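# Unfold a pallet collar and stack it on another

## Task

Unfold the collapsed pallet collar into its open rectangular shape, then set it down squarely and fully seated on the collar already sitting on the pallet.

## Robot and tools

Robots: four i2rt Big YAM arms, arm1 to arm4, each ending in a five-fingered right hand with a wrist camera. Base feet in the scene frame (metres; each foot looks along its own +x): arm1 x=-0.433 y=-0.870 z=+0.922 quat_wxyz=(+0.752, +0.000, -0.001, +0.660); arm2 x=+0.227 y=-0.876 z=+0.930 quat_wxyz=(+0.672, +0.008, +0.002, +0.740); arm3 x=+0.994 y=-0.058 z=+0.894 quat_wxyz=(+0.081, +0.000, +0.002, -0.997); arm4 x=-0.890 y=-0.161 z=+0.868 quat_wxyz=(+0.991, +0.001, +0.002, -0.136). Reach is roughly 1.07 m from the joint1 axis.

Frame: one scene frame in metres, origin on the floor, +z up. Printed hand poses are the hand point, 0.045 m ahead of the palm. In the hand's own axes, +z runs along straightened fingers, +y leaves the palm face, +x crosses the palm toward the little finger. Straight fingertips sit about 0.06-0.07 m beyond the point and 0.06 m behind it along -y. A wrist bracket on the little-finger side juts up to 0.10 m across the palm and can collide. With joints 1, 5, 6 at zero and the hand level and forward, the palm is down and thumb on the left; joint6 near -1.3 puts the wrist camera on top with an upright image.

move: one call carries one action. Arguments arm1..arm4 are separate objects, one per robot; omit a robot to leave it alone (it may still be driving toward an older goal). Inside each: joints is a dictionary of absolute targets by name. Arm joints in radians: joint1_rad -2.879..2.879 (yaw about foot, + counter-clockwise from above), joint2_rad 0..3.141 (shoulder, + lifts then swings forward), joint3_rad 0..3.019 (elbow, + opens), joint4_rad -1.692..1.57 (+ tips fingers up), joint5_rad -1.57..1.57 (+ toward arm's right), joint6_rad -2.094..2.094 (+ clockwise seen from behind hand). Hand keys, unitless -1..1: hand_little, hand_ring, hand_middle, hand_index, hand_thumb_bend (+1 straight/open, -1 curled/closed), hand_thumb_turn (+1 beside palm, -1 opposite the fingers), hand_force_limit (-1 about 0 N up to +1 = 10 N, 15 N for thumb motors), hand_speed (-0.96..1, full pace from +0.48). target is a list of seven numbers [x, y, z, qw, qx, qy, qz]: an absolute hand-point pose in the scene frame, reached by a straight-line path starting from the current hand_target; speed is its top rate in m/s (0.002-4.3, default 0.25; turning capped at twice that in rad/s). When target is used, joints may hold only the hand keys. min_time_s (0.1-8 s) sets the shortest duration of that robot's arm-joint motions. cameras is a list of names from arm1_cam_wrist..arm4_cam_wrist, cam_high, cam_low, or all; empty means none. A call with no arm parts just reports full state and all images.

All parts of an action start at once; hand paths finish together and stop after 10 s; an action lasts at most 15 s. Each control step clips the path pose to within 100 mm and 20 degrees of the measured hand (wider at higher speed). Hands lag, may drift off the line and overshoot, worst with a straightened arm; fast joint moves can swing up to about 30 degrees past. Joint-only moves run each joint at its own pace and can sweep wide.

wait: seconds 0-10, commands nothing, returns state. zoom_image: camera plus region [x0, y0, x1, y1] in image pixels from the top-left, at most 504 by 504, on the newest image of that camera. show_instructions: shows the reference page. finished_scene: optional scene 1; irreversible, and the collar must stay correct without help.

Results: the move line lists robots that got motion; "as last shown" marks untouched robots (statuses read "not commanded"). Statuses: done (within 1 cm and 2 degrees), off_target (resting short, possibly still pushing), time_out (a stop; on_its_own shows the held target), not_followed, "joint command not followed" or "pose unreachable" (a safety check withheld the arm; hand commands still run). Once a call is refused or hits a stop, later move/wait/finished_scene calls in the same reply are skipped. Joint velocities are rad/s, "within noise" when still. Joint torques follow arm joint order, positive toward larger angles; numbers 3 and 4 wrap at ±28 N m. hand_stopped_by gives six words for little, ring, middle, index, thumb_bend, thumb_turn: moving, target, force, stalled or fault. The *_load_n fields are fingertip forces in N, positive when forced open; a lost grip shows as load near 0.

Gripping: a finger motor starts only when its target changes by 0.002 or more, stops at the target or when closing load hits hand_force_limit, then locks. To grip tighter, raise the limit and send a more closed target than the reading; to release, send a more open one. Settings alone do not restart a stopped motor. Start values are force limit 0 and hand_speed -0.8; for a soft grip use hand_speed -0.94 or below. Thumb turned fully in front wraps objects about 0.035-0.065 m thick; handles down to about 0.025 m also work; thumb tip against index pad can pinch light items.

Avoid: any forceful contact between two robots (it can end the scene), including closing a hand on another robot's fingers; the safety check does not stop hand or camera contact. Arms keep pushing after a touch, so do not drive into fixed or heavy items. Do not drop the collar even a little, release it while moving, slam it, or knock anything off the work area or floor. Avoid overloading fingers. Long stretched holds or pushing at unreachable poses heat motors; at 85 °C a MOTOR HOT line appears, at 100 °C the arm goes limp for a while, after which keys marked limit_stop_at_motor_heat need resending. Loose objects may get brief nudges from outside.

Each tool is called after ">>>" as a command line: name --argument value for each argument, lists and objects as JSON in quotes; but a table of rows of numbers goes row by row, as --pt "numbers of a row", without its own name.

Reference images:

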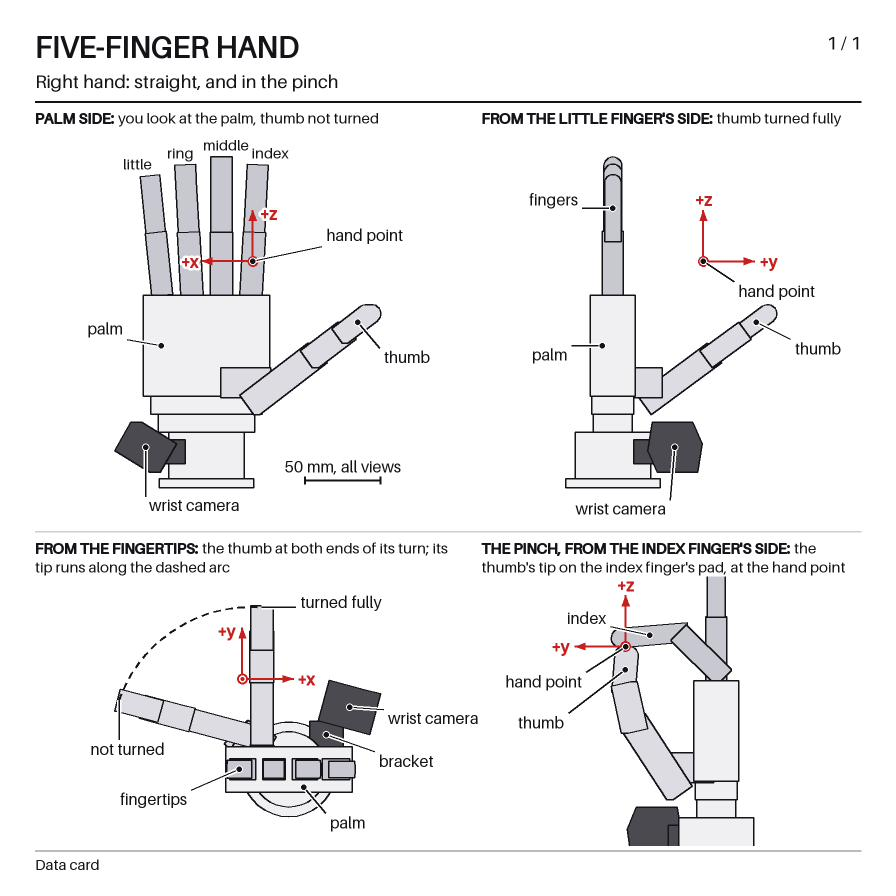

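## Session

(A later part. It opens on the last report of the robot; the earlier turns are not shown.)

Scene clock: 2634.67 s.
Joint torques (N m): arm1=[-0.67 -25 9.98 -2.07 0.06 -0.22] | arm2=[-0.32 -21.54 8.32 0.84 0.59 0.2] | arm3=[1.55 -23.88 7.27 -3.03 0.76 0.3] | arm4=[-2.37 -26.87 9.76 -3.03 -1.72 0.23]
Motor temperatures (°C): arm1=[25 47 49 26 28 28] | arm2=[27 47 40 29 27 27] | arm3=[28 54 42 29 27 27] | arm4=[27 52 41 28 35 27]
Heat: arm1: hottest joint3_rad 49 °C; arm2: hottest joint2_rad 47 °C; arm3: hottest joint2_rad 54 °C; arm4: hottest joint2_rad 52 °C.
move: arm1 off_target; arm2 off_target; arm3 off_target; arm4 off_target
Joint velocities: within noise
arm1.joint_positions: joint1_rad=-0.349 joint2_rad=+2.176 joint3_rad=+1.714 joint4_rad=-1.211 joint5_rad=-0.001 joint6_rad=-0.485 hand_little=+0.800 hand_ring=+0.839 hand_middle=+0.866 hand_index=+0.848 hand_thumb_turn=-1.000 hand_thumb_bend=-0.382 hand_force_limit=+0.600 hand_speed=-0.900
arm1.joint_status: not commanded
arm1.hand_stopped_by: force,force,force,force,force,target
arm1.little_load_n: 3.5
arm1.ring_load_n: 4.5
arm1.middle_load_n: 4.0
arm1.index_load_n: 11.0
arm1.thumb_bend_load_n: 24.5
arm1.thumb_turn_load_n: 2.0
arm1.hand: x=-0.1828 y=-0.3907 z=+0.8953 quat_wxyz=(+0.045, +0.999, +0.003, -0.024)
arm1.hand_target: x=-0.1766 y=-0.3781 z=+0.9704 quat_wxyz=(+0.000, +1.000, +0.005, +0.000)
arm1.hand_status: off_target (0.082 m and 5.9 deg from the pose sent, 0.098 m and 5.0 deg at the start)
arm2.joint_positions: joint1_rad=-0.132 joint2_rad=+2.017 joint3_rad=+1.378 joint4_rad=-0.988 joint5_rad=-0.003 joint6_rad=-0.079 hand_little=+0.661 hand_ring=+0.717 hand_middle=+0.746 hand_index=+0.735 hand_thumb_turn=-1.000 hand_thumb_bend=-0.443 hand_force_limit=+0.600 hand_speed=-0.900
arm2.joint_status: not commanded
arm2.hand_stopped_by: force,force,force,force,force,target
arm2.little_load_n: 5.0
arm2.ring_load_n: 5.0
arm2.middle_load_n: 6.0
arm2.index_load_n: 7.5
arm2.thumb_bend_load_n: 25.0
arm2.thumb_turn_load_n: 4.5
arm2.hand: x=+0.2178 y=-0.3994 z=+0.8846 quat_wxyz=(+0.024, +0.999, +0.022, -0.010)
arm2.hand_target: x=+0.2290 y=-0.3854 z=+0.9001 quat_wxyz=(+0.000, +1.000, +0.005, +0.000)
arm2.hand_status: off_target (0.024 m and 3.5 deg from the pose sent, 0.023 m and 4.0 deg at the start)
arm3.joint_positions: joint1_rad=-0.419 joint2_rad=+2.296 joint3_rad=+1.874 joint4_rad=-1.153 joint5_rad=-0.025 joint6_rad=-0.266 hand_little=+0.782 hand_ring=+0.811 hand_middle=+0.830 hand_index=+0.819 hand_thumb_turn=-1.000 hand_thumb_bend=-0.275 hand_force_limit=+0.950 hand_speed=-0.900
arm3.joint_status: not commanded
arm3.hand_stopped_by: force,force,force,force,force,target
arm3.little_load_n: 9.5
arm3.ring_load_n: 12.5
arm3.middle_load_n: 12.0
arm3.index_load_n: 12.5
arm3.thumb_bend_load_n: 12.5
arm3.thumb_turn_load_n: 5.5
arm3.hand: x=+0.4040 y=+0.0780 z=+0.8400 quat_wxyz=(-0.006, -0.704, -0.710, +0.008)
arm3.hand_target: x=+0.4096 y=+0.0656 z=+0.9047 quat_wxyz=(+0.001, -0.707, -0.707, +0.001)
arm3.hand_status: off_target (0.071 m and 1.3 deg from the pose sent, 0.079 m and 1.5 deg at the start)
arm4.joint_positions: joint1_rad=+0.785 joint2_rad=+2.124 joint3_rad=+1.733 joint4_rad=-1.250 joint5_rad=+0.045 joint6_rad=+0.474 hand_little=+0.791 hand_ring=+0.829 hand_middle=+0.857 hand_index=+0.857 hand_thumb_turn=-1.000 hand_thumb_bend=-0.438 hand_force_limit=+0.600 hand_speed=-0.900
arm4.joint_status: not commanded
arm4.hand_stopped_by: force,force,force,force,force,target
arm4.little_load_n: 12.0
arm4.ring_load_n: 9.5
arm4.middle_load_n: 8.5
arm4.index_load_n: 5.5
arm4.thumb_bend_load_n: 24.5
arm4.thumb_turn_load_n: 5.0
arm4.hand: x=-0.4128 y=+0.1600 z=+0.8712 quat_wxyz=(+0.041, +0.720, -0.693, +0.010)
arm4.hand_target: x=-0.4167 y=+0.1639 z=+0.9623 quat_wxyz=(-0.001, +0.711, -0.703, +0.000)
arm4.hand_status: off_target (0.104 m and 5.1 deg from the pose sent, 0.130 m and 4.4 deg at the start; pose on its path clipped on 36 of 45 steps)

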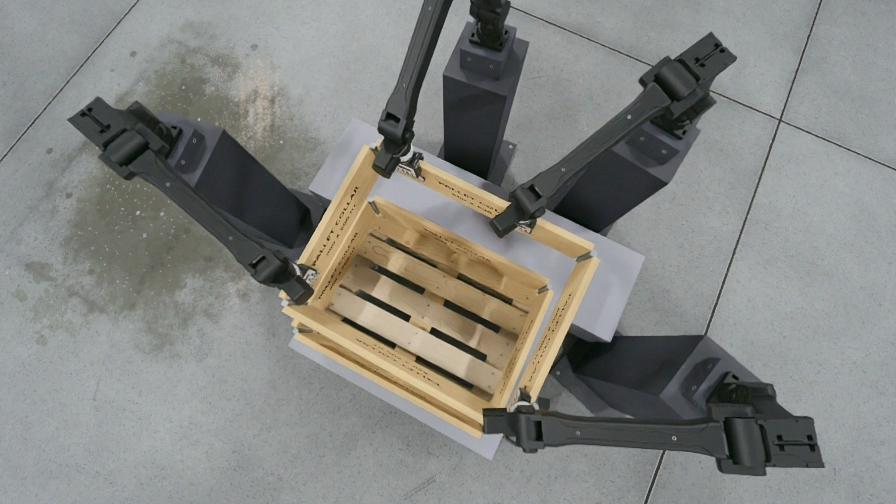

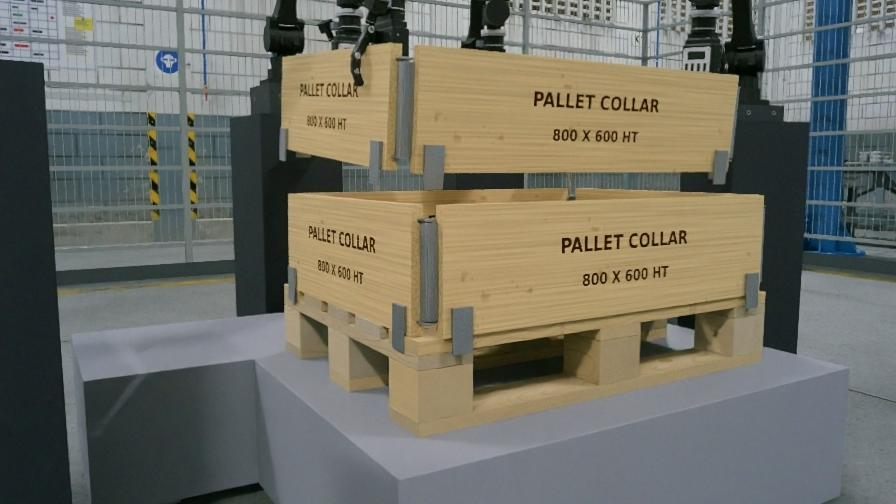

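>>> move --arm1 '{"target":[-0.165,-0.33,0.975,0,1.0,0.0052,0],"speed":0.06}' --arm2 '{"target":[0.239,-0.34,0.915,0,1.0,0.0052,0],"speed":0.06}' --arm3 '{"target":[0.42,0.115,0.935,0,0.7071,0.7071,0],"speed":0.5}' --arm4 '{"target":[-0.405,0.215,0.975,0,0.710,-0.704,0],"speed":0.5}' --cameras '["cam_high","cam_low"]'

Scene clock: 2653.53 s.
Joint torques (N m): arm1=[0.32 -22.71 15.05 -2.5 0.21 -0.08] | arm2=[-0.85 -21.36 12.97 -0.28 0.22 0.25] | arm3=[0.21 -24 9.68 -4.33 0.67 0.12] | arm4=[0.73 -24.64 14.71 -3.81 -1.7 0.5]
Motor temperatures (°C): arm1=[25 48 48 26 28 28] | arm2=[27 45 39 29 28 27] | arm3=[28 52 42 29 27 27] | arm4=[27 50 41 28 34 27]
Heat: arm1: hottest joint2_rad 48 °C; arm2: hottest joint2_rad 45 °C; arm3: hottest joint2_rad 52 °C; arm4: hottest joint2_rad 50 °C.
move: arm1 off_target; arm2 off_target; arm3 off_target; arm4 off_target
Joint velocities: within noise
arm1.joint_positions: joint1_rad=-0.346 joint2_rad=+2.247 joint3_rad=+1.866 joint4_rad=-1.286 joint5_rad=-0.007 joint6_rad=-0.486 hand_little=+0.800 hand_ring=+0.839 hand_middle=+0.865 hand_index=+0.848 hand_thumb_turn=-1.000 hand_thumb_bend=-0.382 hand_force_limit=+0.600 hand_speed=-0.900
arm1.joint_status: not commanded
arm1.hand_stopped_by: force,force,force,force,force,target
arm1.little_load_n: 3.5
arm1.ring_load_n: 3.5
arm1.middle_load_n: 2.0
arm1.index_load_n: 9.0
arm1.thumb_bend_load_n: 24.5
arm1.thumb_turn_load_n: 2.5
arm1.hand: x=-0.1701 y=-0.3601 z=+0.9031 quat_wxyz=(+0.041, +0.999, +0.005, -0.025)
arm1.hand_target: x=-0.1672 y=-0.3344 z=+0.9732 quat_wxyz=(-0.001, +1.000, +0.005, +0.000)
arm1.hand_status: off_target (0.078 m and 5.5 deg from the pose sent, 0.102 m and 5.9 deg at the start)
arm2.joint_positions: joint1_rad=-0.145 joint2_rad=+2.077 joint3_rad=+1.510 joint4_rad=-1.058 joint5_rad=+0.005 joint6_rad=-0.097 hand_little=+0.661 hand_ring=+0.717 hand_middle=+0.746 hand_index=+0.735 hand_thumb_turn=-1.000 hand_thumb_bend=-0.443 hand_force_limit=+0.600 hand_speed=-0.900
arm2.joint_status: not commanded
arm2.hand_stopped_by: force,force,force,force,force,target
arm2.little_load_n: 5.5
arm2.ring_load_n: 5.5
arm2.middle_load_n: 6.0
arm2.index_load_n: 7.0
arm2.thumb_bend_load_n: 25.0
arm2.thumb_turn_load_n: 3.0
arm2.hand: x=+0.2285 y=-0.3659 z=+0.8930 quat_wxyz=(+0.024, +0.999, +0.024, -0.007)
arm2.hand_target: x=+0.2391 y=-0.3414 z=+0.9155 quat_wxyz=(-0.001, +1.000, +0.005, +0.000)
arm2.hand_status: off_target (0.036 m and 3.6 deg from the pose sent, 0.070 m and 3.5 deg at the start)
arm3.joint_positions: joint1_rad=-0.477 joint2_rad=+2.286 joint3_rad=+1.886 joint4_rad=-1.169 joint5_rad=-0.022 joint6_rad=-0.322 hand_little=+0.782 hand_ring=+0.811 hand_middle=+0.830 hand_index=+0.819 hand_thumb_turn=-1.000 hand_thumb_bend=-0.275 hand_force_limit=+0.950 hand_speed=-0.900
arm3.joint_status: not commanded
arm3.hand_stopped_by: force,force,force,force,force,target
arm3.little_load_n: 8.5
arm3.ring_load_n: 11.0
arm3.middle_load_n: 9.5
arm3.index_load_n: 9.5
arm3.thumb_bend_load_n: 11.5
arm3.thumb_turn_load_n: 4.5
arm3.hand: x=+0.4123 y=+0.1166 z=+0.8501 quat_wxyz=(-0.002, -0.705, -0.709, +0.009)
arm3.hand_target: x=+0.4197 y=+0.1149 z=+0.9284 quat_wxyz=(+0.002, -0.707, -0.707, +0.002)
arm3.hand_status: off_target (0.085 m and 1.1 deg from the pose sent, 0.103 m and 1.3 deg at the start)
arm4.joint_positions: joint1_rad=+0.820 joint2_rad=+2.160 joint3_rad=+1.824 joint4_rad=-1.295 joint5_rad=+0.042 joint6_rad=+0.505 hand_little=+0.791 hand_ring=+0.829 hand_middle=+0.857 hand_index=+0.857 hand_thumb_turn=-1.000 hand_thumb_bend=-0.438 hand_force_limit=+0.600 hand_speed=-0.900
arm4.joint_status: not commanded
arm4.hand_stopped_by: force,force,force,force,force,target
arm4.little_load_n: 12.5
arm4.ring_load_n: 9.5
arm4.middle_load_n: 8.5
arm4.index_load_n: 5.0
arm4.thumb_bend_load_n: 23.0
arm4.thumb_turn_load_n: 4.0
arm4.hand: x=-0.4063 y=+0.1896 z=+0.8811 quat_wxyz=(+0.035, +0.722, -0.691, +0.011)
arm4.hand_target: x=-0.4084 y=+0.2118 z=+0.9701 quat_wxyz=(-0.004, +0.711, -0.703, +0.000)
arm4.hand_status: off_target (0.097 m and 4.6 deg from the pose sent, 0.118 m and 5.1 deg at the start; pose on its path clipped on 17 of 48 steps)

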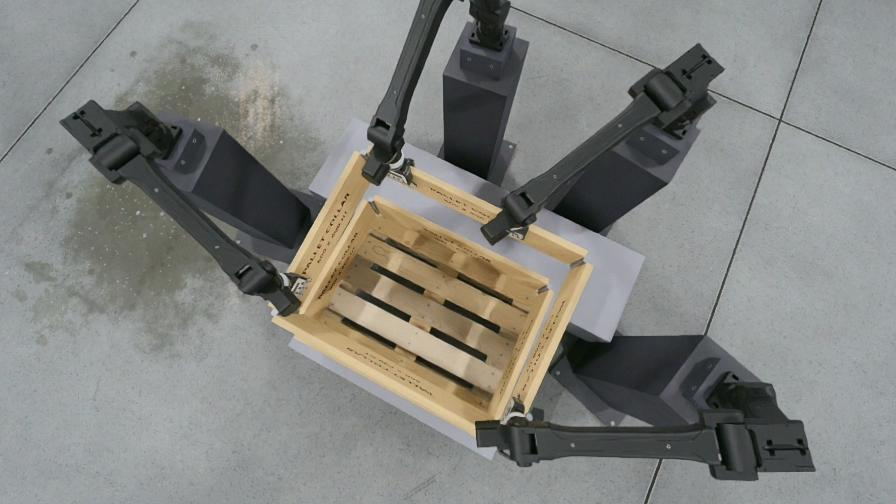

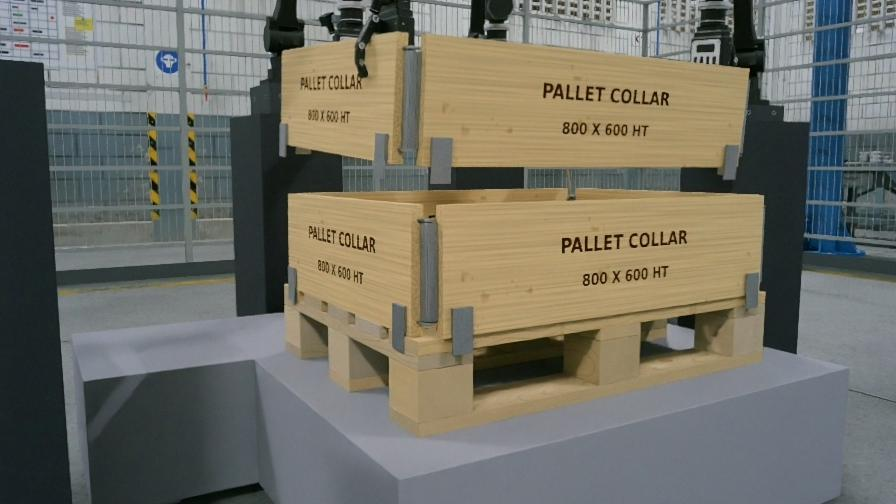

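>>> move --arm1 '{"target":[-0.157,-0.272,0.975,0,1.0,0.0052,0],"speed":0.07}' --arm2 '{"target":[0.247,-0.282,0.93,0,1.0,0.0052,0],"speed":0.07}' --arm3 '{"target":[0.43,0.172,0.945,0,0.7071,0.7071,0],"speed":0.5}' --arm4 '{"target":[-0.397,0.275,0.975,0,0.710,-0.704,0],"speed":0.5}' --cameras '["cam_high","cam_low"]'

>>> zoom_image --camera "cam_high" --region '[250, 140, 450, 340]'

>>> zoom_image --camera "cam_high" --region '[440, 240, 620, 460]'

Scene clock: 2663.03 s.
Joint torques (N m): arm1=[0.38 -23.94 15.5 -2.36 0 -0.1] | arm2=[0.38 -23.59 13.72 -0.55 -0.25 0.28] | arm3=[0.21 -22.95 11.22 -4.01 0.45 0.06] | arm4=[0.5 -26.05 14.24 -4.04 -1.84 0.43]
Motor temperatures (°C): arm1=[25 47 50 26 28 28] | arm2=[27 45 41 29 28 27] | arm3=[28 51 42 29 27 27] | arm4=[27 50 44 28 34 27]
Heat: arm1: hottest joint3_rad 50 °C; arm2: hottest joint2_rad 45 °C; arm3: hottest joint2_rad 51 °C; arm4: hottest joint2_rad 50 °C.
move: arm1 off_target; arm2 off_target; arm3 off_target; arm4 off_target
Joint velocities: within noise
arm1.joint_positions: joint1_rad=-0.321 joint2_rad=+2.430 joint3_rad=+2.209 joint4_rad=-1.442 joint5_rad=-0.001 joint6_rad=-0.459 hand_little=+0.800 hand_ring=+0.839 hand_middle=+0.865 hand_index=+0.848 hand_thumb_turn=-1.000 hand_thumb_bend=-0.382 hand_force_limit=+0.600 hand_speed=-0.900
arm1.joint_status: not commanded
arm1.hand_stopped_by: force,force,force,force,force,target
arm1.little_load_n: 3.0
arm1.ring_load_n: 4.0
arm1.middle_load_n: 4.0
arm1.index_load_n: 11.0
arm1.thumb_bend_load_n: 24.5
arm1.thumb_turn_load_n: 4.5
arm1.hand: x=-0.1573 y=-0.2990 z=+0.9041 quat_wxyz=(+0.041, +0.999, +0.004, -0.020)
arm1.hand_target: x=-0.1589 y=-0.2763 z=+0.9735 quat_wxyz=(-0.001, +1.000, +0.005, +0.000)
arm1.hand_status: off_target (0.076 m and 5.2 deg from the pose sent, 0.114 m and 5.5 deg at the start)
arm2.joint_positions: joint1_rad=-0.157 joint2_rad=+2.209 joint3_rad=+1.771 joint4_rad=-1.195 joint5_rad=+0.020 joint6_rad=-0.106 hand_little=+0.661 hand_ring=+0.717 hand_middle=+0.746 hand_index=+0.735 hand_thumb_turn=-1.000 hand_thumb_bend=-0.443 hand_force_limit=+0.600 hand_speed=-0.900
arm2.joint_status: not commanded
arm2.hand_stopped_by: force,force,force,force,force,target
arm2.little_load_n: 5.0
arm2.ring_load_n: 5.0
arm2.middle_load_n: 6.0
arm2.index_load_n: 7.0
arm2.thumb_bend_load_n: 26.5
arm2.thumb_turn_load_n: 4.0
arm2.hand: x=+0.2416 y=-0.3075 z=+0.9025 quat_wxyz=(+0.028, +0.999, +0.023, +0.000)
arm2.hand_target: x=+0.2470 y=-0.2837 z=+0.9306 quat_wxyz=(-0.001, +1.000, +0.005, +0.000)
arm2.hand_status: off_target (0.038 m and 3.8 deg from the pose sent, 0.094 m and 3.6 deg at the start)
arm3.joint_positions: joint1_rad=-0.562 joint2_rad=+2.288 joint3_rad=+1.931 joint4_rad=-1.224 joint5_rad=-0.015 joint6_rad=-0.399 hand_little=+0.782 hand_ring=+0.811 hand_middle=+0.830 hand_index=+0.819 hand_thumb_turn=-1.000 hand_thumb_bend=-0.275 hand_force_limit=+0.950 hand_speed=-0.900
arm3.joint_status: not commanded
arm3.hand_stopped_by: force,force,force,force,force,target
arm3.little_load_n: 6.5
arm3.ring_load_n: 8.0
arm3.middle_load_n: 6.5
arm3.index_load_n: 6.0
arm3.thumb_bend_load_n: 11.0
arm3.thumb_turn_load_n: 4.0
arm3.hand: x=+0.4294 y=+0.1721 z=+0.8658 quat_wxyz=(-0.006, -0.707, -0.707, +0.004)
arm3.hand_target: x=+0.4309 y=+0.1716 z=+0.9400 quat_wxyz=(+0.003, -0.707, -0.707, +0.001)
arm3.hand_status: off_target (0.079 m and 0.8 deg from the pose sent, 0.111 m and 1.1 deg at the start)
arm4.joint_positions: joint1_rad=+0.887 joint2_rad=+2.291 joint3_rad=+2.047 joint4_rad=-1.370 joint5_rad=+0.046 joint6_rad=+0.576 hand_little=+0.791 hand_ring=+0.829 hand_middle=+0.857 hand_index=+0.857 hand_thumb_turn=-1.000 hand_thumb_bend=-0.438 hand_force_limit=+0.600 hand_speed=-0.900
arm4.joint_status: not commanded
arm4.hand_stopped_by: force,force,force,force,force,target
arm4.little_load_n: 12.5
arm4.ring_load_n: 10.0
arm4.middle_load_n: 8.5
arm4.index_load_n: 5.0
arm4.thumb_bend_load_n: 22.5
arm4.thumb_turn_load_n: 4.5
arm4.hand: x=-0.3887 y=+0.2525 z=+0.8763 quat_wxyz=(+0.026, +0.720, -0.693, +0.017)
arm4.hand_target: x=-0.3990 y=+0.2719 z=+0.9679 quat_wxyz=(-0.005, +0.711, -0.704, +0.000)
arm4.hand_status: off_target (0.102 m and 3.9 deg from the pose sent, 0.127 m and 4.6 deg at the start; pose on its path clipped on 42 of 51 steps)

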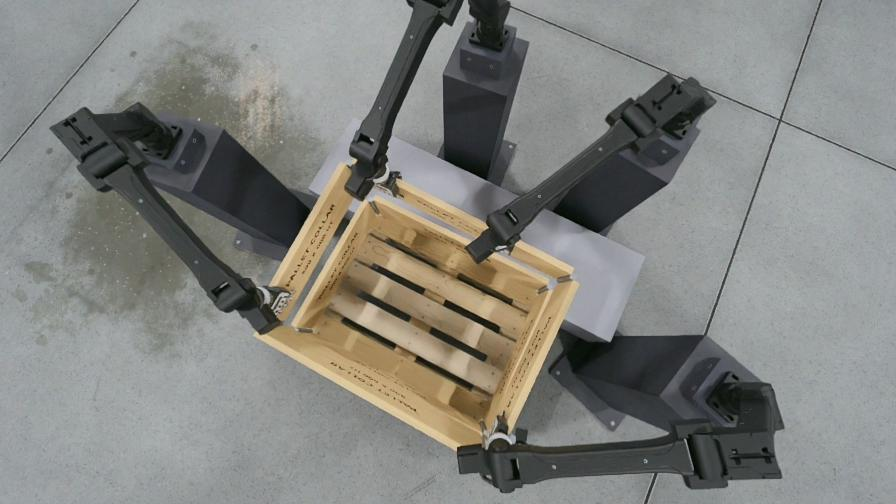

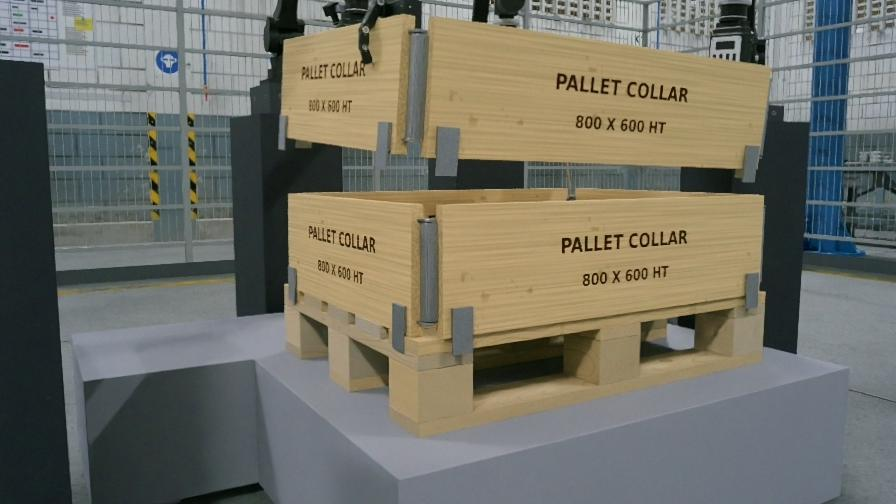

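Scaled by 2.520.

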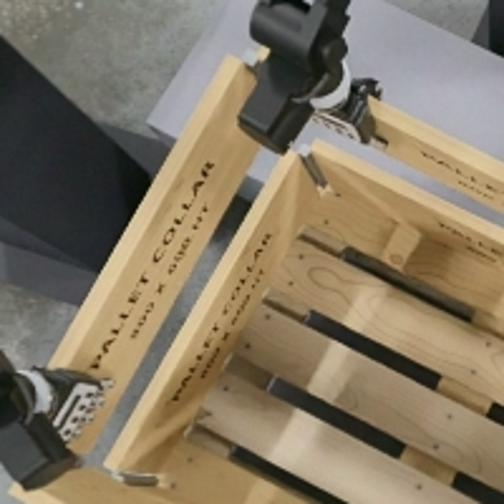

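Scaled by 2.291.

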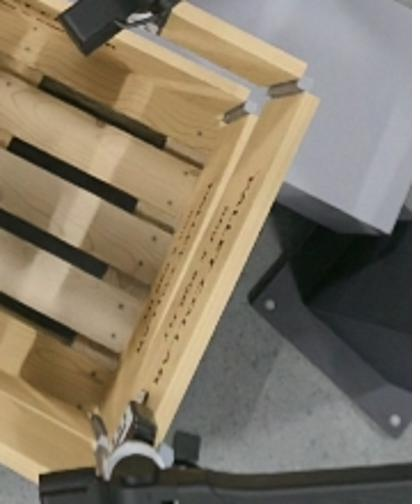

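>>> move --cameras '["cam_high","cam_low"]'

>>> zoom_image --camera "cam_high" --region '[220, 130, 620, 370]'

>>> zoom_image --camera "cam_low" --region '[100, 60, 600, 360]'

Scene clock: 2681.57 s.
Joint torques (N m): arm1=[0.44 -23.88 15.51 -2.32 0 -0.09] | arm2=[-0.79 -23.65 13.75 -0.66 -0.24 0.26] | arm3=[0.21 -22.89 11.22 -4.01 0.45 0.06] | arm4=[0.09 -25.76 14.37 -4.18 -1.83 0.46]
Motor temperatures (°C): arm1=[25 47 49 27 27 28] | arm2=[27 45 41 29 28 27] | arm3=[28 53 45 29 27 27] | arm4=[27 52 47 29 34 27]
Heat: arm1: hottest joint3_rad 49 °C; arm2: hottest joint2_rad 45 °C; arm3: hottest joint2_rad 53 °C; arm4: hottest joint2_rad 52 °C.
Joint velocities: within noise
arm1.joint_positions: joint1_rad=-0.321 joint2_rad=+2.430 joint3_rad=+2.209 joint4_rad=-1.442 joint5_rad=-0.001 joint6_rad=-0.459 hand_little=+0.800 hand_ring=+0.839 hand_middle=+0.865 hand_index=+0.848 hand_thumb_turn=-1.000 hand_thumb_bend=-0.382 hand_force_limit=+0.600 hand_speed=-0.900
arm1.joint_status: not commanded
arm1.hand_stopped_by: force,force,force,force,force,target
arm1.little_load_n: 2.5
arm1.ring_load_n: 4.0
arm1.middle_load_n: 3.5
arm1.index_load_n: 11.0
arm1.thumb_bend_load_n: 25.0
arm1.thumb_turn_load_n: 4.5
arm1.hand: x=-0.1573 y=-0.2990 z=+0.9041 quat_wxyz=(+0.041, +0.999, +0.004, -0.020) (m; scene frame)
arm1.hand_target: x=-0.1589 y=-0.2763 z=+0.9735 quat_wxyz=(-0.002, +1.000, +0.005, +0.000) (m; scene frame)
arm1.hand_status: off_target (0.076 m and 5.2 deg from the pose sent, 0.114 m and 5.5 deg at the start)
arm2.joint_positions: joint1_rad=-0.157 joint2_rad=+2.209 joint3_rad=+1.771 joint4_rad=-1.195 joint5_rad=+0.020 joint6_rad=-0.106 hand_little=+0.661 hand_ring=+0.717 hand_middle=+0.746 hand_index=+0.735 hand_thumb_turn=-1.000 hand_thumb_bend=-0.443 hand_force_limit=+0.600 hand_speed=-0.900
arm2.joint_status: not commanded
arm2.hand_stopped_by: force,force,force,force,force,target
arm2.little_load_n: 5.0
arm2.ring_load_n: 5.0
arm2.middle_load_n: 6.0
arm2.index_load_n: 7.0
arm2.thumb_bend_load_n: 27.0
arm2.thumb_turn_load_n: 4.0
arm2.hand: x=+0.2416 y=-0.3075 z=+0.9025 quat_wxyz=(+0.028, +0.999, +0.023, +0.000) (m; scene frame)
arm2.hand_target: x=+0.2470 y=-0.2837 z=+0.9306 quat_wxyz=(-0.001, +1.000, +0.005, +0.000) (m; scene frame)
arm2.hand_status: off_target (0.038 m and 3.8 deg from the pose sent, 0.094 m and 3.6 deg at the start)
arm3.joint_positions: joint1_rad=-0.562 joint2_rad=+2.288 joint3_rad=+1.931 joint4_rad=-1.224 joint5_rad=-0.015 joint6_rad=-0.399 hand_little=+0.782 hand_ring=+0.811 hand_middle=+0.830 hand_index=+0.819 hand_thumb_turn=-1.000 hand_thumb_bend=-0.275 hand_force_limit=+0.950 hand_speed=-0.900
arm3.joint_status: not commanded
arm3.hand_stopped_by: force,force,force,force,force,target
arm3.little_load_n: 6.5
arm3.ring_load_n: 8.0
arm3.middle_load_n: 6.5
arm3.index_load_n: 6.0
arm3.thumb_bend_load_n: 11.0
arm3.thumb_turn_load_n: 4.0
arm3.hand: x=+0.4294 y=+0.1721 z=+0.8658 quat_wxyz=(-0.006, -0.707, -0.707, +0.004) (m; scene frame)
arm3.hand_target: x=+0.4309 y=+0.1716 z=+0.9400 quat_wxyz=(+0.003, -0.707, -0.707, +0.001) (m; scene frame)
arm3.hand_status: off_target (0.079 m and 0.8 deg from the pose sent, 0.111 m and 1.1 deg at the start)
arm4.joint_positions: joint1_rad=+0.887 joint2_rad=+2.291 joint3_rad=+2.047 joint4_rad=-1.370 joint5_rad=+0.046 joint6_rad=+0.576 hand_little=+0.791 hand_ring=+0.829 hand_middle=+0.857 hand_index=+0.857 hand_thumb_turn=-1.000 hand_thumb_bend=-0.438 hand_force_limit=+0.600 hand_speed=-0.900
arm4.joint_status: not commanded
arm4.hand_stopped_by: force,force,force,force,force,target
arm4.little_load_n: 12.5
arm4.ring_load_n: 9.5
arm4.middle_load_n: 8.5
arm4.index_load_n: 5.0
arm4.thumb_bend_load_n: 23.0
arm4.thumb_turn_load_n: 4.0
arm4.hand: x=-0.3887 y=+0.2525 z=+0.8763 quat_wxyz=(+0.026, +0.720, -0.693, +0.017) (m; scene frame)
arm4.hand_target: x=-0.3990 y=+0.2719 z=+0.9679 quat_wxyz=(-0.005, +0.711, -0.704, +0.000) (m; scene frame)
arm4.hand_status: off_target (0.102 m and 3.9 deg from the pose sent, 0.127 m and 4.6 deg at the start; pose on its path clipped on 42 of 51 steps)
pictures: cam_high, cam_low

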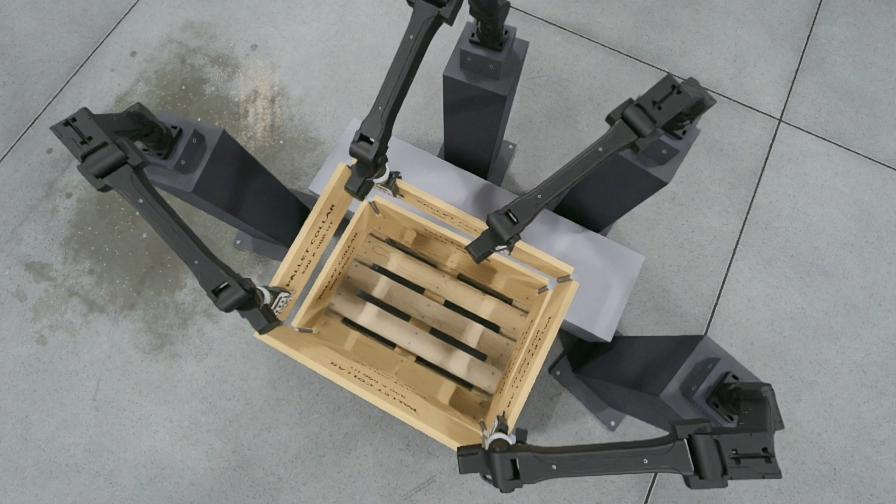

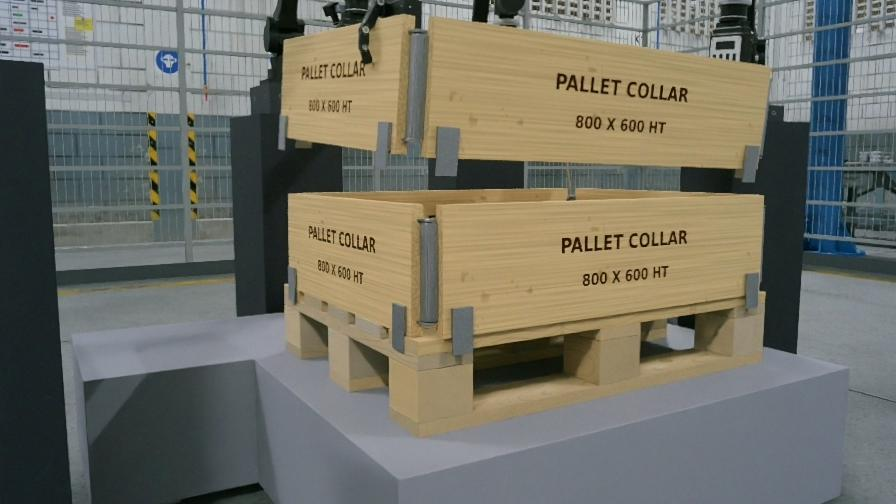

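Scaled by 1.260.

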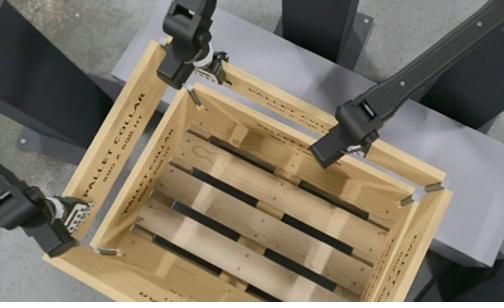

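Scaled by 1.008.

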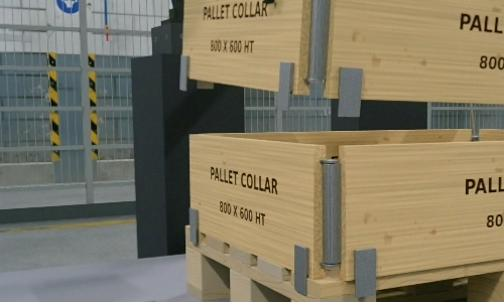

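>>> zoom_image --camera "cam_high" --region '[320, 130, 420, 230]'

>>> zoom_image --camera "cam_high" --region '[500, 240, 600, 340]'

>>> zoom_image --camera "cam_high" --region '[230, 270, 330, 370]'

>>> zoom_image --camera "cam_high" --region '[440, 380, 540, 480]'

Scaled by 5.040.

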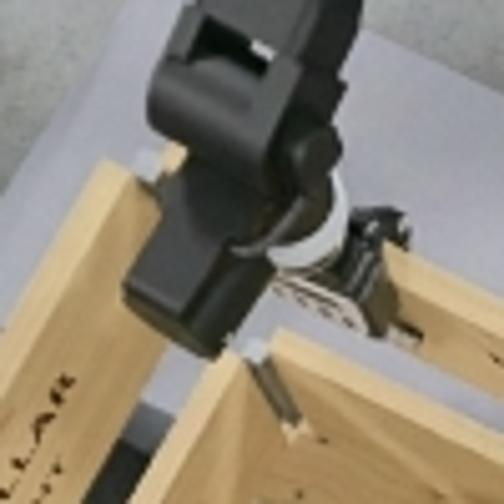

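Scaled by 5.040.

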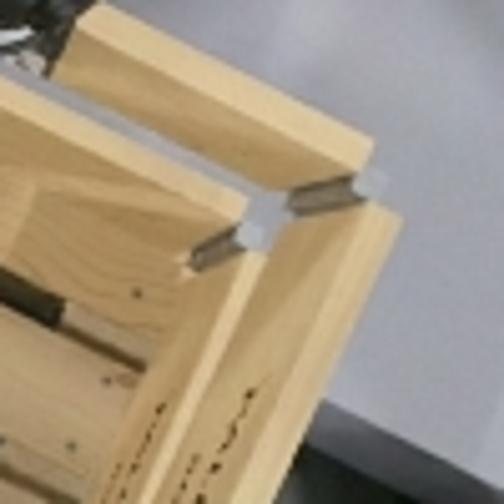

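Scaled by 5.040.

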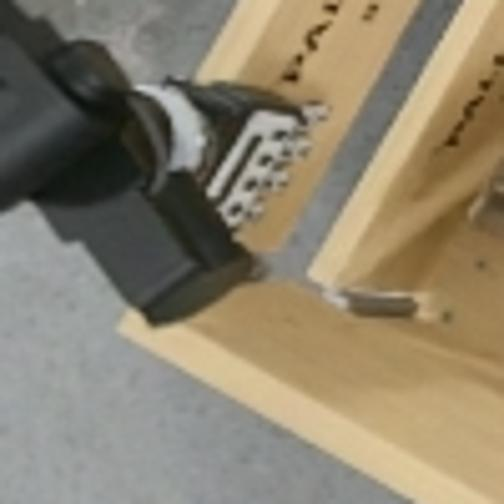

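Scaled by 5.040.

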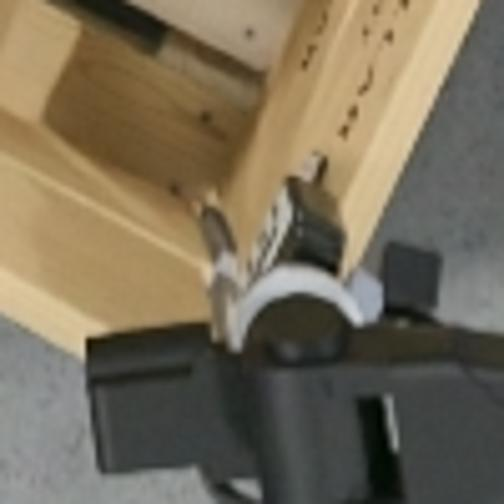

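>>> zoom_image --camera "cam_low" --region '[360, 120, 500, 220]'

>>> zoom_image --camera "cam_low" --region '[690, 120, 830, 220]'

>>> zoom_image --camera "cam_low" --region '[240, 110, 380, 210]'

Scaled by 3.600.

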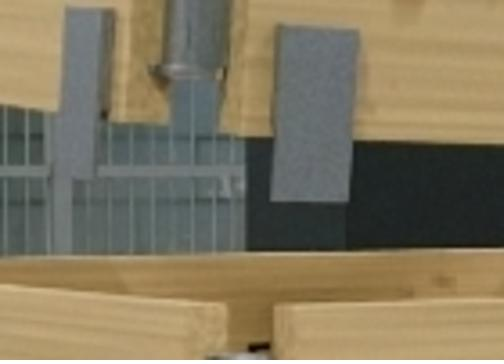

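Scaled by 3.600.

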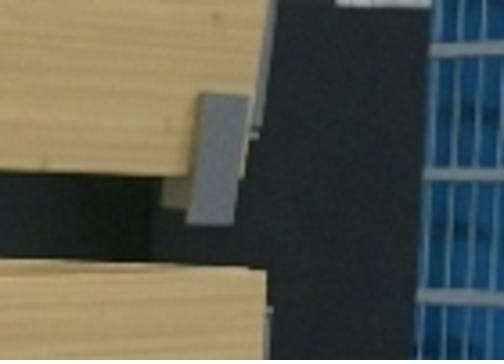

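Scaled by 3.600.

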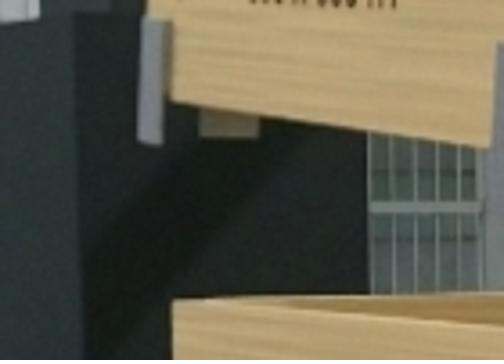

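>>> move --arm1 '{"target":[-0.163,-0.270,0.915,0,1,0.0052,0],"speed":0.05}' --arm2 '{"target":[0.2435,-0.270,0.868,0,1,0.0052,0],"speed":0.05}' --arm3 '{"target":[0.418,0.188,0.925,0,0.7071,0.7071,0],"speed":0.5}' --arm4 '{"target":[-0.414,0.272,0.968,0,0.710,-0.704,0],"speed":0.5}' --cameras '["cam_high","cam_low"]'

>>> zoom_image --camera "cam_high" --region '[320, 130, 420, 230]'

>>> zoom_image --camera "cam_high" --region '[500, 240, 600, 340]'

>>> zoom_image --camera "cam_low" --region '[260, 120, 500, 220]'

>>> zoom_image --camera "cam_low" --region '[690, 120, 830, 220]'

Scene clock: 2754.07 s.
Joint torques (N m): arm1=[0.5 -23.88 10.11 -1.11 0.38 -0.12] | arm2=[0.79 -24.23 12.42 -0.51 0.29 0.38] | arm3=[-0.97 -15.33 9.43 -0.57 0.29 -0.04] | arm4=[-0.32 -28.75 9.24 -2.51 -0.92 0.52]
Motor temperatures (°C): arm1=[25 48 52 27 27 28] | arm2=[27 44 43 29 27 27] | arm3=[28 55 48 30 27 27] | arm4=[27 54 50 29 34 27]
Heat: arm1: hottest joint3_rad 52 °C; arm2: hottest joint2_rad 44 °C; arm3: hottest joint2_rad 55 °C; arm4: hottest joint2_rad 54 °C.
move: arm1 off_target; arm2 off_target; arm3 off_target; arm4 off_target
Joint velocities: within noise
arm1.joint_positions: joint1_rad=-0.312 joint2_rad=+2.471 joint3_rad=+2.191 joint4_rad=-1.355 joint5_rad=-0.012 joint6_rad=-0.446 hand_little=+0.800 hand_ring=+0.839 hand_middle=+0.865 hand_index=+0.848 hand_thumb_turn=-1.000 hand_thumb_bend=-0.382 hand_force_limit=+0.600 hand_speed=-0.900
arm1.joint_status: not commanded
arm1.hand_stopped_by: force,force,force,force,force,target
arm1.little_load_n: 6.0
arm1.ring_load_n: 5.0
arm1.middle_load_n: 2.0
arm1.index_load_n: 7.5
arm1.thumb_bend_load_n: 24.5
arm1.thumb_turn_load_n: 3.0
arm1.hand: x=-0.1607 y=-0.2870 z=+0.8661 quat_wxyz=(+0.026, +0.999, +0.001, -0.019)
arm1.hand_target: x=-0.1636 y=-0.2714 z=+0.9140 quat_wxyz=(+0.000, +1.000, +0.005, +0.000)
arm1.hand_status: off_target (0.052 m and 3.7 deg from the pose sent, 0.032 m and 5.2 deg at the start)
arm2.joint_positions: joint1_rad=-0.157 joint2_rad=+2.308 joint3_rad=+1.792 joint4_rad=-1.107 joint5_rad=+0.006 joint6_rad=-0.108 hand_little=+0.661 hand_ring=+0.717 hand_middle=+0.746 hand_index=+0.735 hand_thumb_turn=-1.000 hand_thumb_bend=-0.443 hand_force_limit=+0.600 hand_speed=-0.900
arm2.joint_status: not commanded
arm2.hand_stopped_by: force,force,force,force,force,target
arm2.little_load_n: 5.0
arm2.ring_load_n: 5.0
arm2.middle_load_n: 6.0
arm2.index_load_n: 6.5
arm2.thumb_bend_load_n: 29.0
arm2.thumb_turn_load_n: 2.5
arm2.hand: x=+0.2396 y=-0.2932 z=+0.8468 quat_wxyz=(+0.022, +0.999, +0.024, -0.006)
arm2.hand_target: x=+0.2435 y=-0.2711 z=+0.8684 quat_wxyz=(-0.001, +1.000, +0.005, +0.000)
arm2.hand_status: off_target (0.032 m and 3.4 deg from the pose sent, 0.051 m and 3.8 deg at the start)
arm3.joint_positions: joint1_rad=-0.561 joint2_rad=+2.247 joint3_rad=+2.047 joint4_rad=-1.340 joint5_rad=-0.011 joint6_rad=-0.403 hand_little=+0.781 hand_ring=+0.810 hand_middle=+0.829 hand_index=+0.819 hand_thumb_turn=-1.000 hand_thumb_bend=-0.278 hand_force_limit=+0.950 hand_speed=-0.900
arm3.joint_status: not commanded
arm3.hand_stopped_by: force,force,force,force,force,target
arm3.little_load_n: 0.0
arm3.ring_load_n: 0.5
arm3.middle_load_n: 3.5
arm3.index_load_n: 0.0
arm3.thumb_bend_load_n: 0.0
arm3.thumb_turn_load_n: 0.0
arm3.hand: x=+0.4135 y=+0.1789 z=+0.9326 quat_wxyz=(+0.014, -0.705, -0.709, +0.009)
arm3.hand_target: x=+0.4182 y=+0.1878 z=+0.9250 quat_wxyz=(+0.001, -0.707, -0.707, +0.000)
arm3.hand_status: off_target (0.013 m and 2.0 deg from the pose sent, 0.062 m and 0.8 deg at the start)
arm4.joint_positions: joint1_rad=+0.909 joint2_rad=+2.294 joint3_rad=+2.029 joint4_rad=-1.378 joint5_rad=+0.023 joint6_rad=+0.576 hand_little=+0.791 hand_ring=+0.829 hand_middle=+0.857 hand_index=+0.857 hand_thumb_turn=-1.000 hand_thumb_bend=-0.438 hand_force_limit=+0.600 hand_speed=-0.900
arm4.joint_status: not commanded
arm4.hand_stopped_by: force,force,force,force,force,target
arm4.little_load_n: 13.5
arm4.ring_load_n: 9.5
arm4.middle_load_n: 7.5
arm4.index_load_n: 4.0
arm4.thumb_bend_load_n: 22.5
arm4.thumb_turn_load_n: 0.5
arm4.hand: x=-0.4078 y=+0.2618 z=+0.8702 quat_wxyz=(+0.038, +0.728, -0.685, +0.003)
arm4.hand_target: x=-0.4153 y=+0.2706 z=+0.9610 quat_wxyz=(+0.000, +0.711, -0.703, -0.001)
arm4.hand_status: off_target (0.099 m and 5.3 deg from the pose sent, 0.097 m and 3.9 deg at the start)

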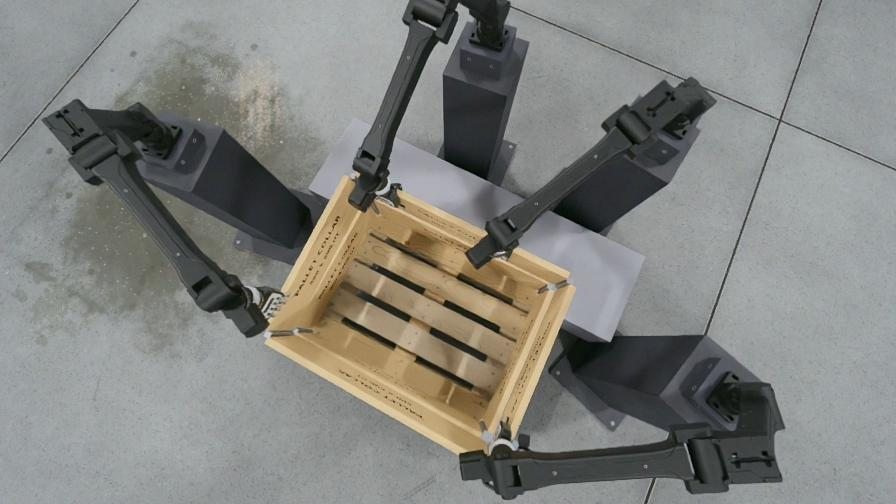

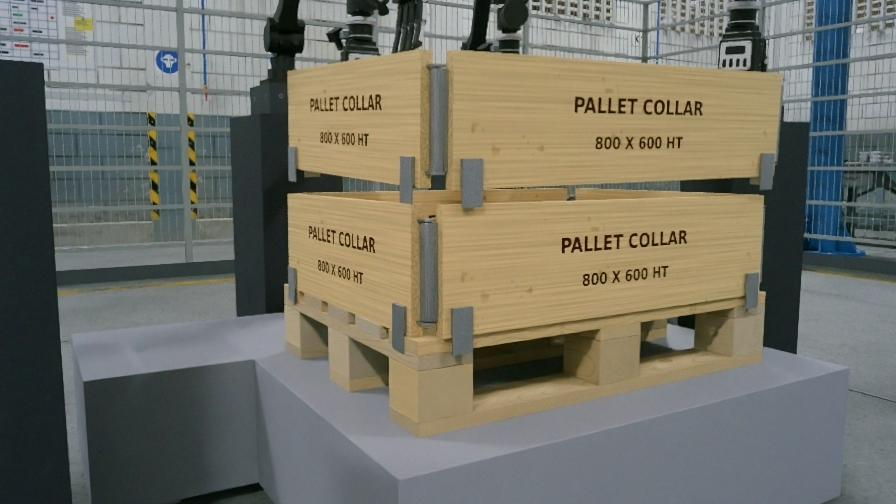

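Scaled by 5.040.

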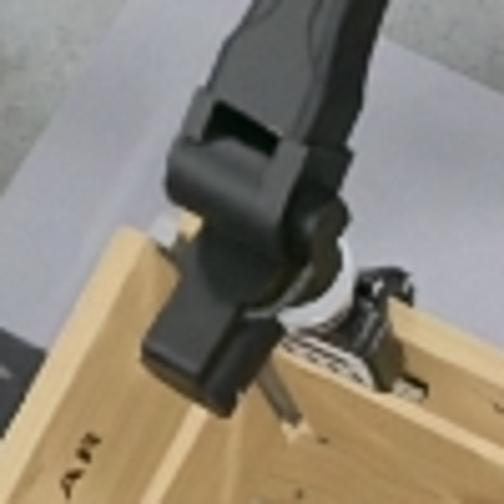

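Scaled by 5.040.

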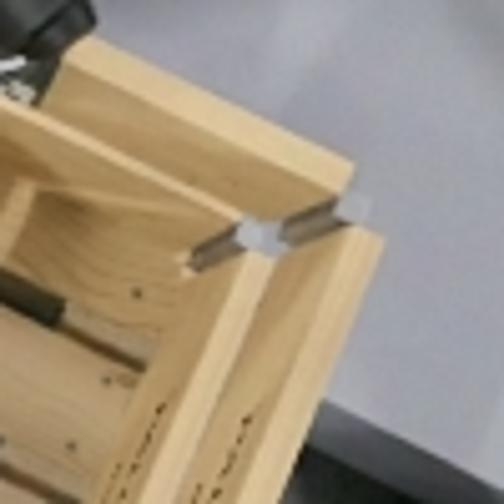

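Scaled by 2.100.

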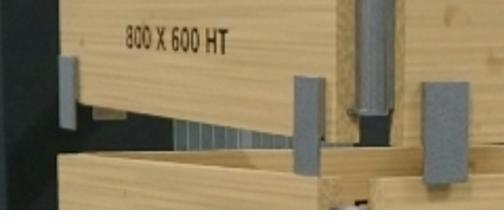

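Scaled by 3.600.

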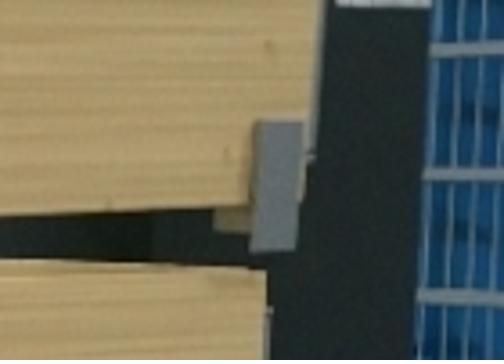

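>>> move --arm3 '{"joints":{"hand_speed":0.0,"hand_thumb_bend":0.4,"hand_little":1,"hand_ring":1,"hand_middle":1,"hand_index":1}}' --arm4 '{"target":[-0.398,0.266,0.965,0,0.710,-0.704,0],"speed":0.1}' --cameras '["cam_high","cam_low","arm3_cam_wrist"]'

Scene clock: 2781.93 s.
Joint torques (N m): arm1=[0.38 -23.77 10.19 -1.18 0.3 -0.11] | arm2=[0.5 -24.06 12.3 -0.25 0.23 0.38] | arm3=[-0.56 -15.38 9.35 0.09 0.16 -0.04] | arm4=[-2.32 -26.87 12.56 -2.96 -0.82 0.43]
Motor temperatures (°C): arm1=[25 48 52 26 27 28] | arm2=[27 43 42 29 27 27] | arm3=[28 51 48 28 27 27] | arm4=[27 52 44 28 32 27]
Heat: arm1: hottest joint3_rad 52 °C; arm2: hottest joint2_rad 43 °C; arm3: hottest joint2_rad 51 °C; arm4: hottest joint2_rad 52 °C.
move: arm3 done; arm4 off_target
Joint velocities: within noise
arm1, arm2: as last shown
arm1.joint_positions: joint1_rad=-0.311 joint2_rad=+2.473 joint3_rad=+2.191 joint4_rad=-1.354 joint5_rad=-0.010 joint6_rad=-0.447 hand_little=+0.800 hand_ring=+0.839 hand_middle=+0.865 hand_index=+0.848 hand_thumb_turn=-1.000 hand_thumb_bend=-0.382 hand_force_limit=+0.600 hand_speed=-0.900
arm1.little_load_n: 5.5
arm1.ring_load_n: 4.5
arm1.index_load_n: 8.0
arm1.hand: x=-0.1606 y=-0.2868 z=+0.8650 quat_wxyz=(+0.027, +0.999, +0.002, -0.018)
arm1.hand_target: x=-0.1637 y=-0.2713 z=+0.9139 quat_wxyz=(+0.000, +1.000, +0.005, +0.000)
arm2.joint_positions: joint1_rad=-0.156 joint2_rad=+2.309 joint3_rad=+1.794 joint4_rad=-1.106 joint5_rad=+0.007 joint6_rad=-0.109 hand_little=+0.661 hand_ring=+0.717 hand_middle=+0.746 hand_index=+0.735 hand_thumb_turn=-1.000 hand_thumb_bend=-0.443 hand_force_limit=+0.600 hand_speed=-0.900
arm2.index_load_n: 7.0
arm2.thumb_bend_load_n: 28.5
arm2.hand: x=+0.2393 y=-0.2925 z=+0.8467 quat_wxyz=(+0.021, +0.999, +0.025, -0.006)
arm2.hand_target: x=+0.2435 y=-0.2712 z=+0.8684 quat_wxyz=(-0.001, +1.000, +0.005, +0.000)
arm3.joint_positions: joint1_rad=-0.566 joint2_rad=+2.249 joint3_rad=+2.047 joint4_rad=-1.360 joint5_rad=-0.007 joint6_rad=-0.403 hand_little=+1.000 hand_ring=+1.000 hand_middle=+1.000 hand_index=+1.000 hand_thumb_turn=-1.000 hand_thumb_bend=+0.400 hand_force_limit=+0.950 hand_speed=+0.000
arm3.joint_status: all done
arm3.hand_stopped_by: target,target,target,target,target,target
arm3.little_load_n: 0.0
arm3.ring_load_n: 0.0
arm3.middle_load_n: 0.0
arm3.index_load_n: -0.5
arm3.thumb_bend_load_n: 0.0
arm3.thumb_turn_load_n: 0.0
arm3.hand: x=+0.4203 y=+0.1805 z=+0.9329 quat_wxyz=(+0.004, -0.707, -0.707, +0.004)
arm3.hand_target: x=+0.4182 y=+0.1877 z=+0.9251 quat_wxyz=(+0.001, -0.707, -0.707, +0.000)
arm3.hand_status: not commanded
arm4.joint_positions: joint1_rad=+0.908 joint2_rad=+2.293 joint3_rad=+2.022 joint4_rad=-1.374 joint5_rad=+0.022 joint6_rad=+0.570 hand_little=+0.791 hand_ring=+0.829 hand_middle=+0.857 hand_index=+0.857 hand_thumb_turn=-1.000 hand_thumb_bend=-0.438 hand_force_limit=+0.600 hand_speed=-0.900
arm4.joint_status: not commanded
arm4.hand_stopped_by: force,force,force,force,force,target
arm4.little_load_n: 12.5
arm4.ring_load_n: 9.0
arm4.middle_load_n: 7.5
arm4.index_load_n: 4.0
arm4.thumb_bend_load_n: 24.0
arm4.thumb_turn_load_n: 0.5
arm4.hand: x=-0.4092 y=+0.2604 z=+0.8680 quat_wxyz=(+0.039, +0.729, -0.683, +0.002)
arm4.hand_target: x=-0.4010 y=+0.2640 z=+0.9595 quat_wxyz=(-0.002, +0.711, -0.704, +0.000)
arm4.hand_status: off_target (0.098 m and 5.6 deg from the pose sent, 0.095 m and 5.2 deg at the start)
pictures: arm3_cam_wrist, cam_high, cam_low
arm3_cam_wrist: T_world_to_cam=[[0.97178, 0.23584, -0.00518, -0.44842], [0.21005, -0.8551, 0.47401, -0.3716], [0.10736, -0.46172, -0.8805, 0.9716]] pos_world=[0.40951, 0.23662, 1.02932]

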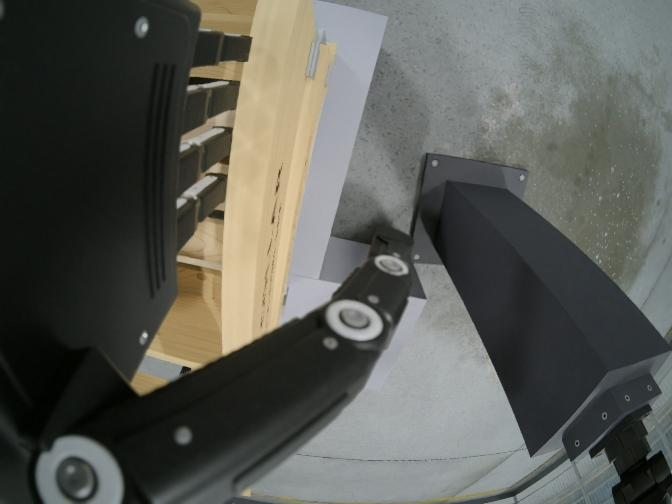

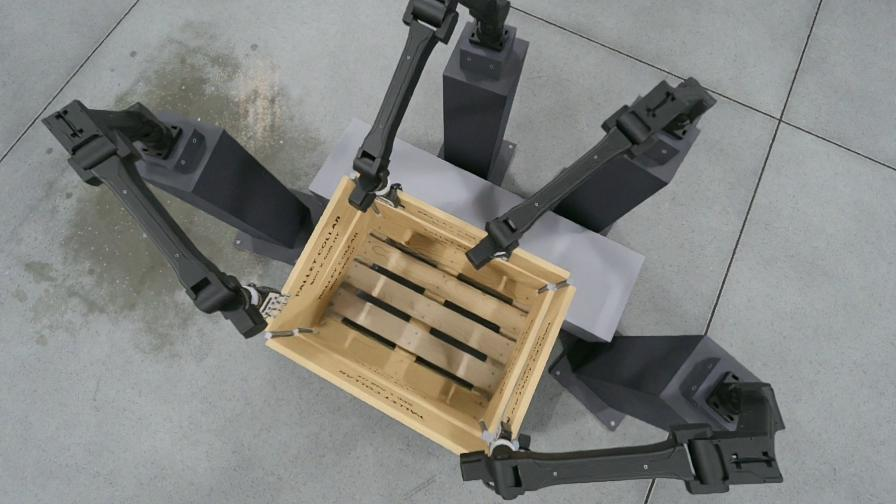

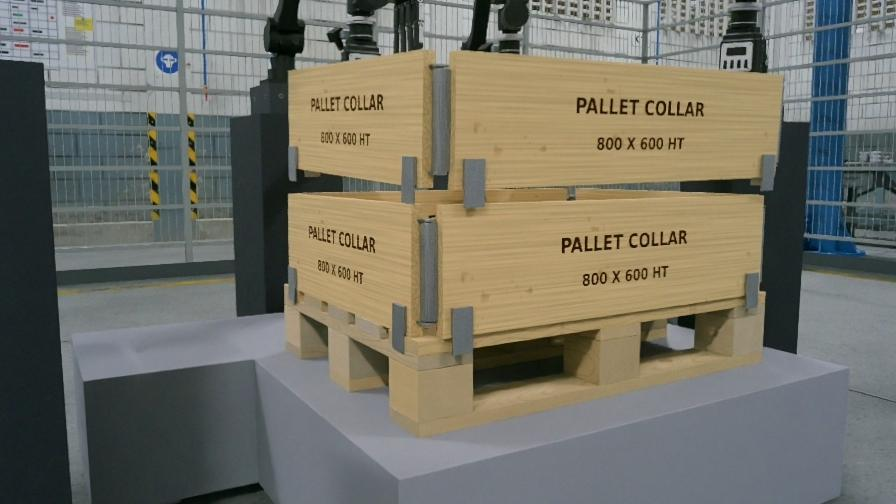

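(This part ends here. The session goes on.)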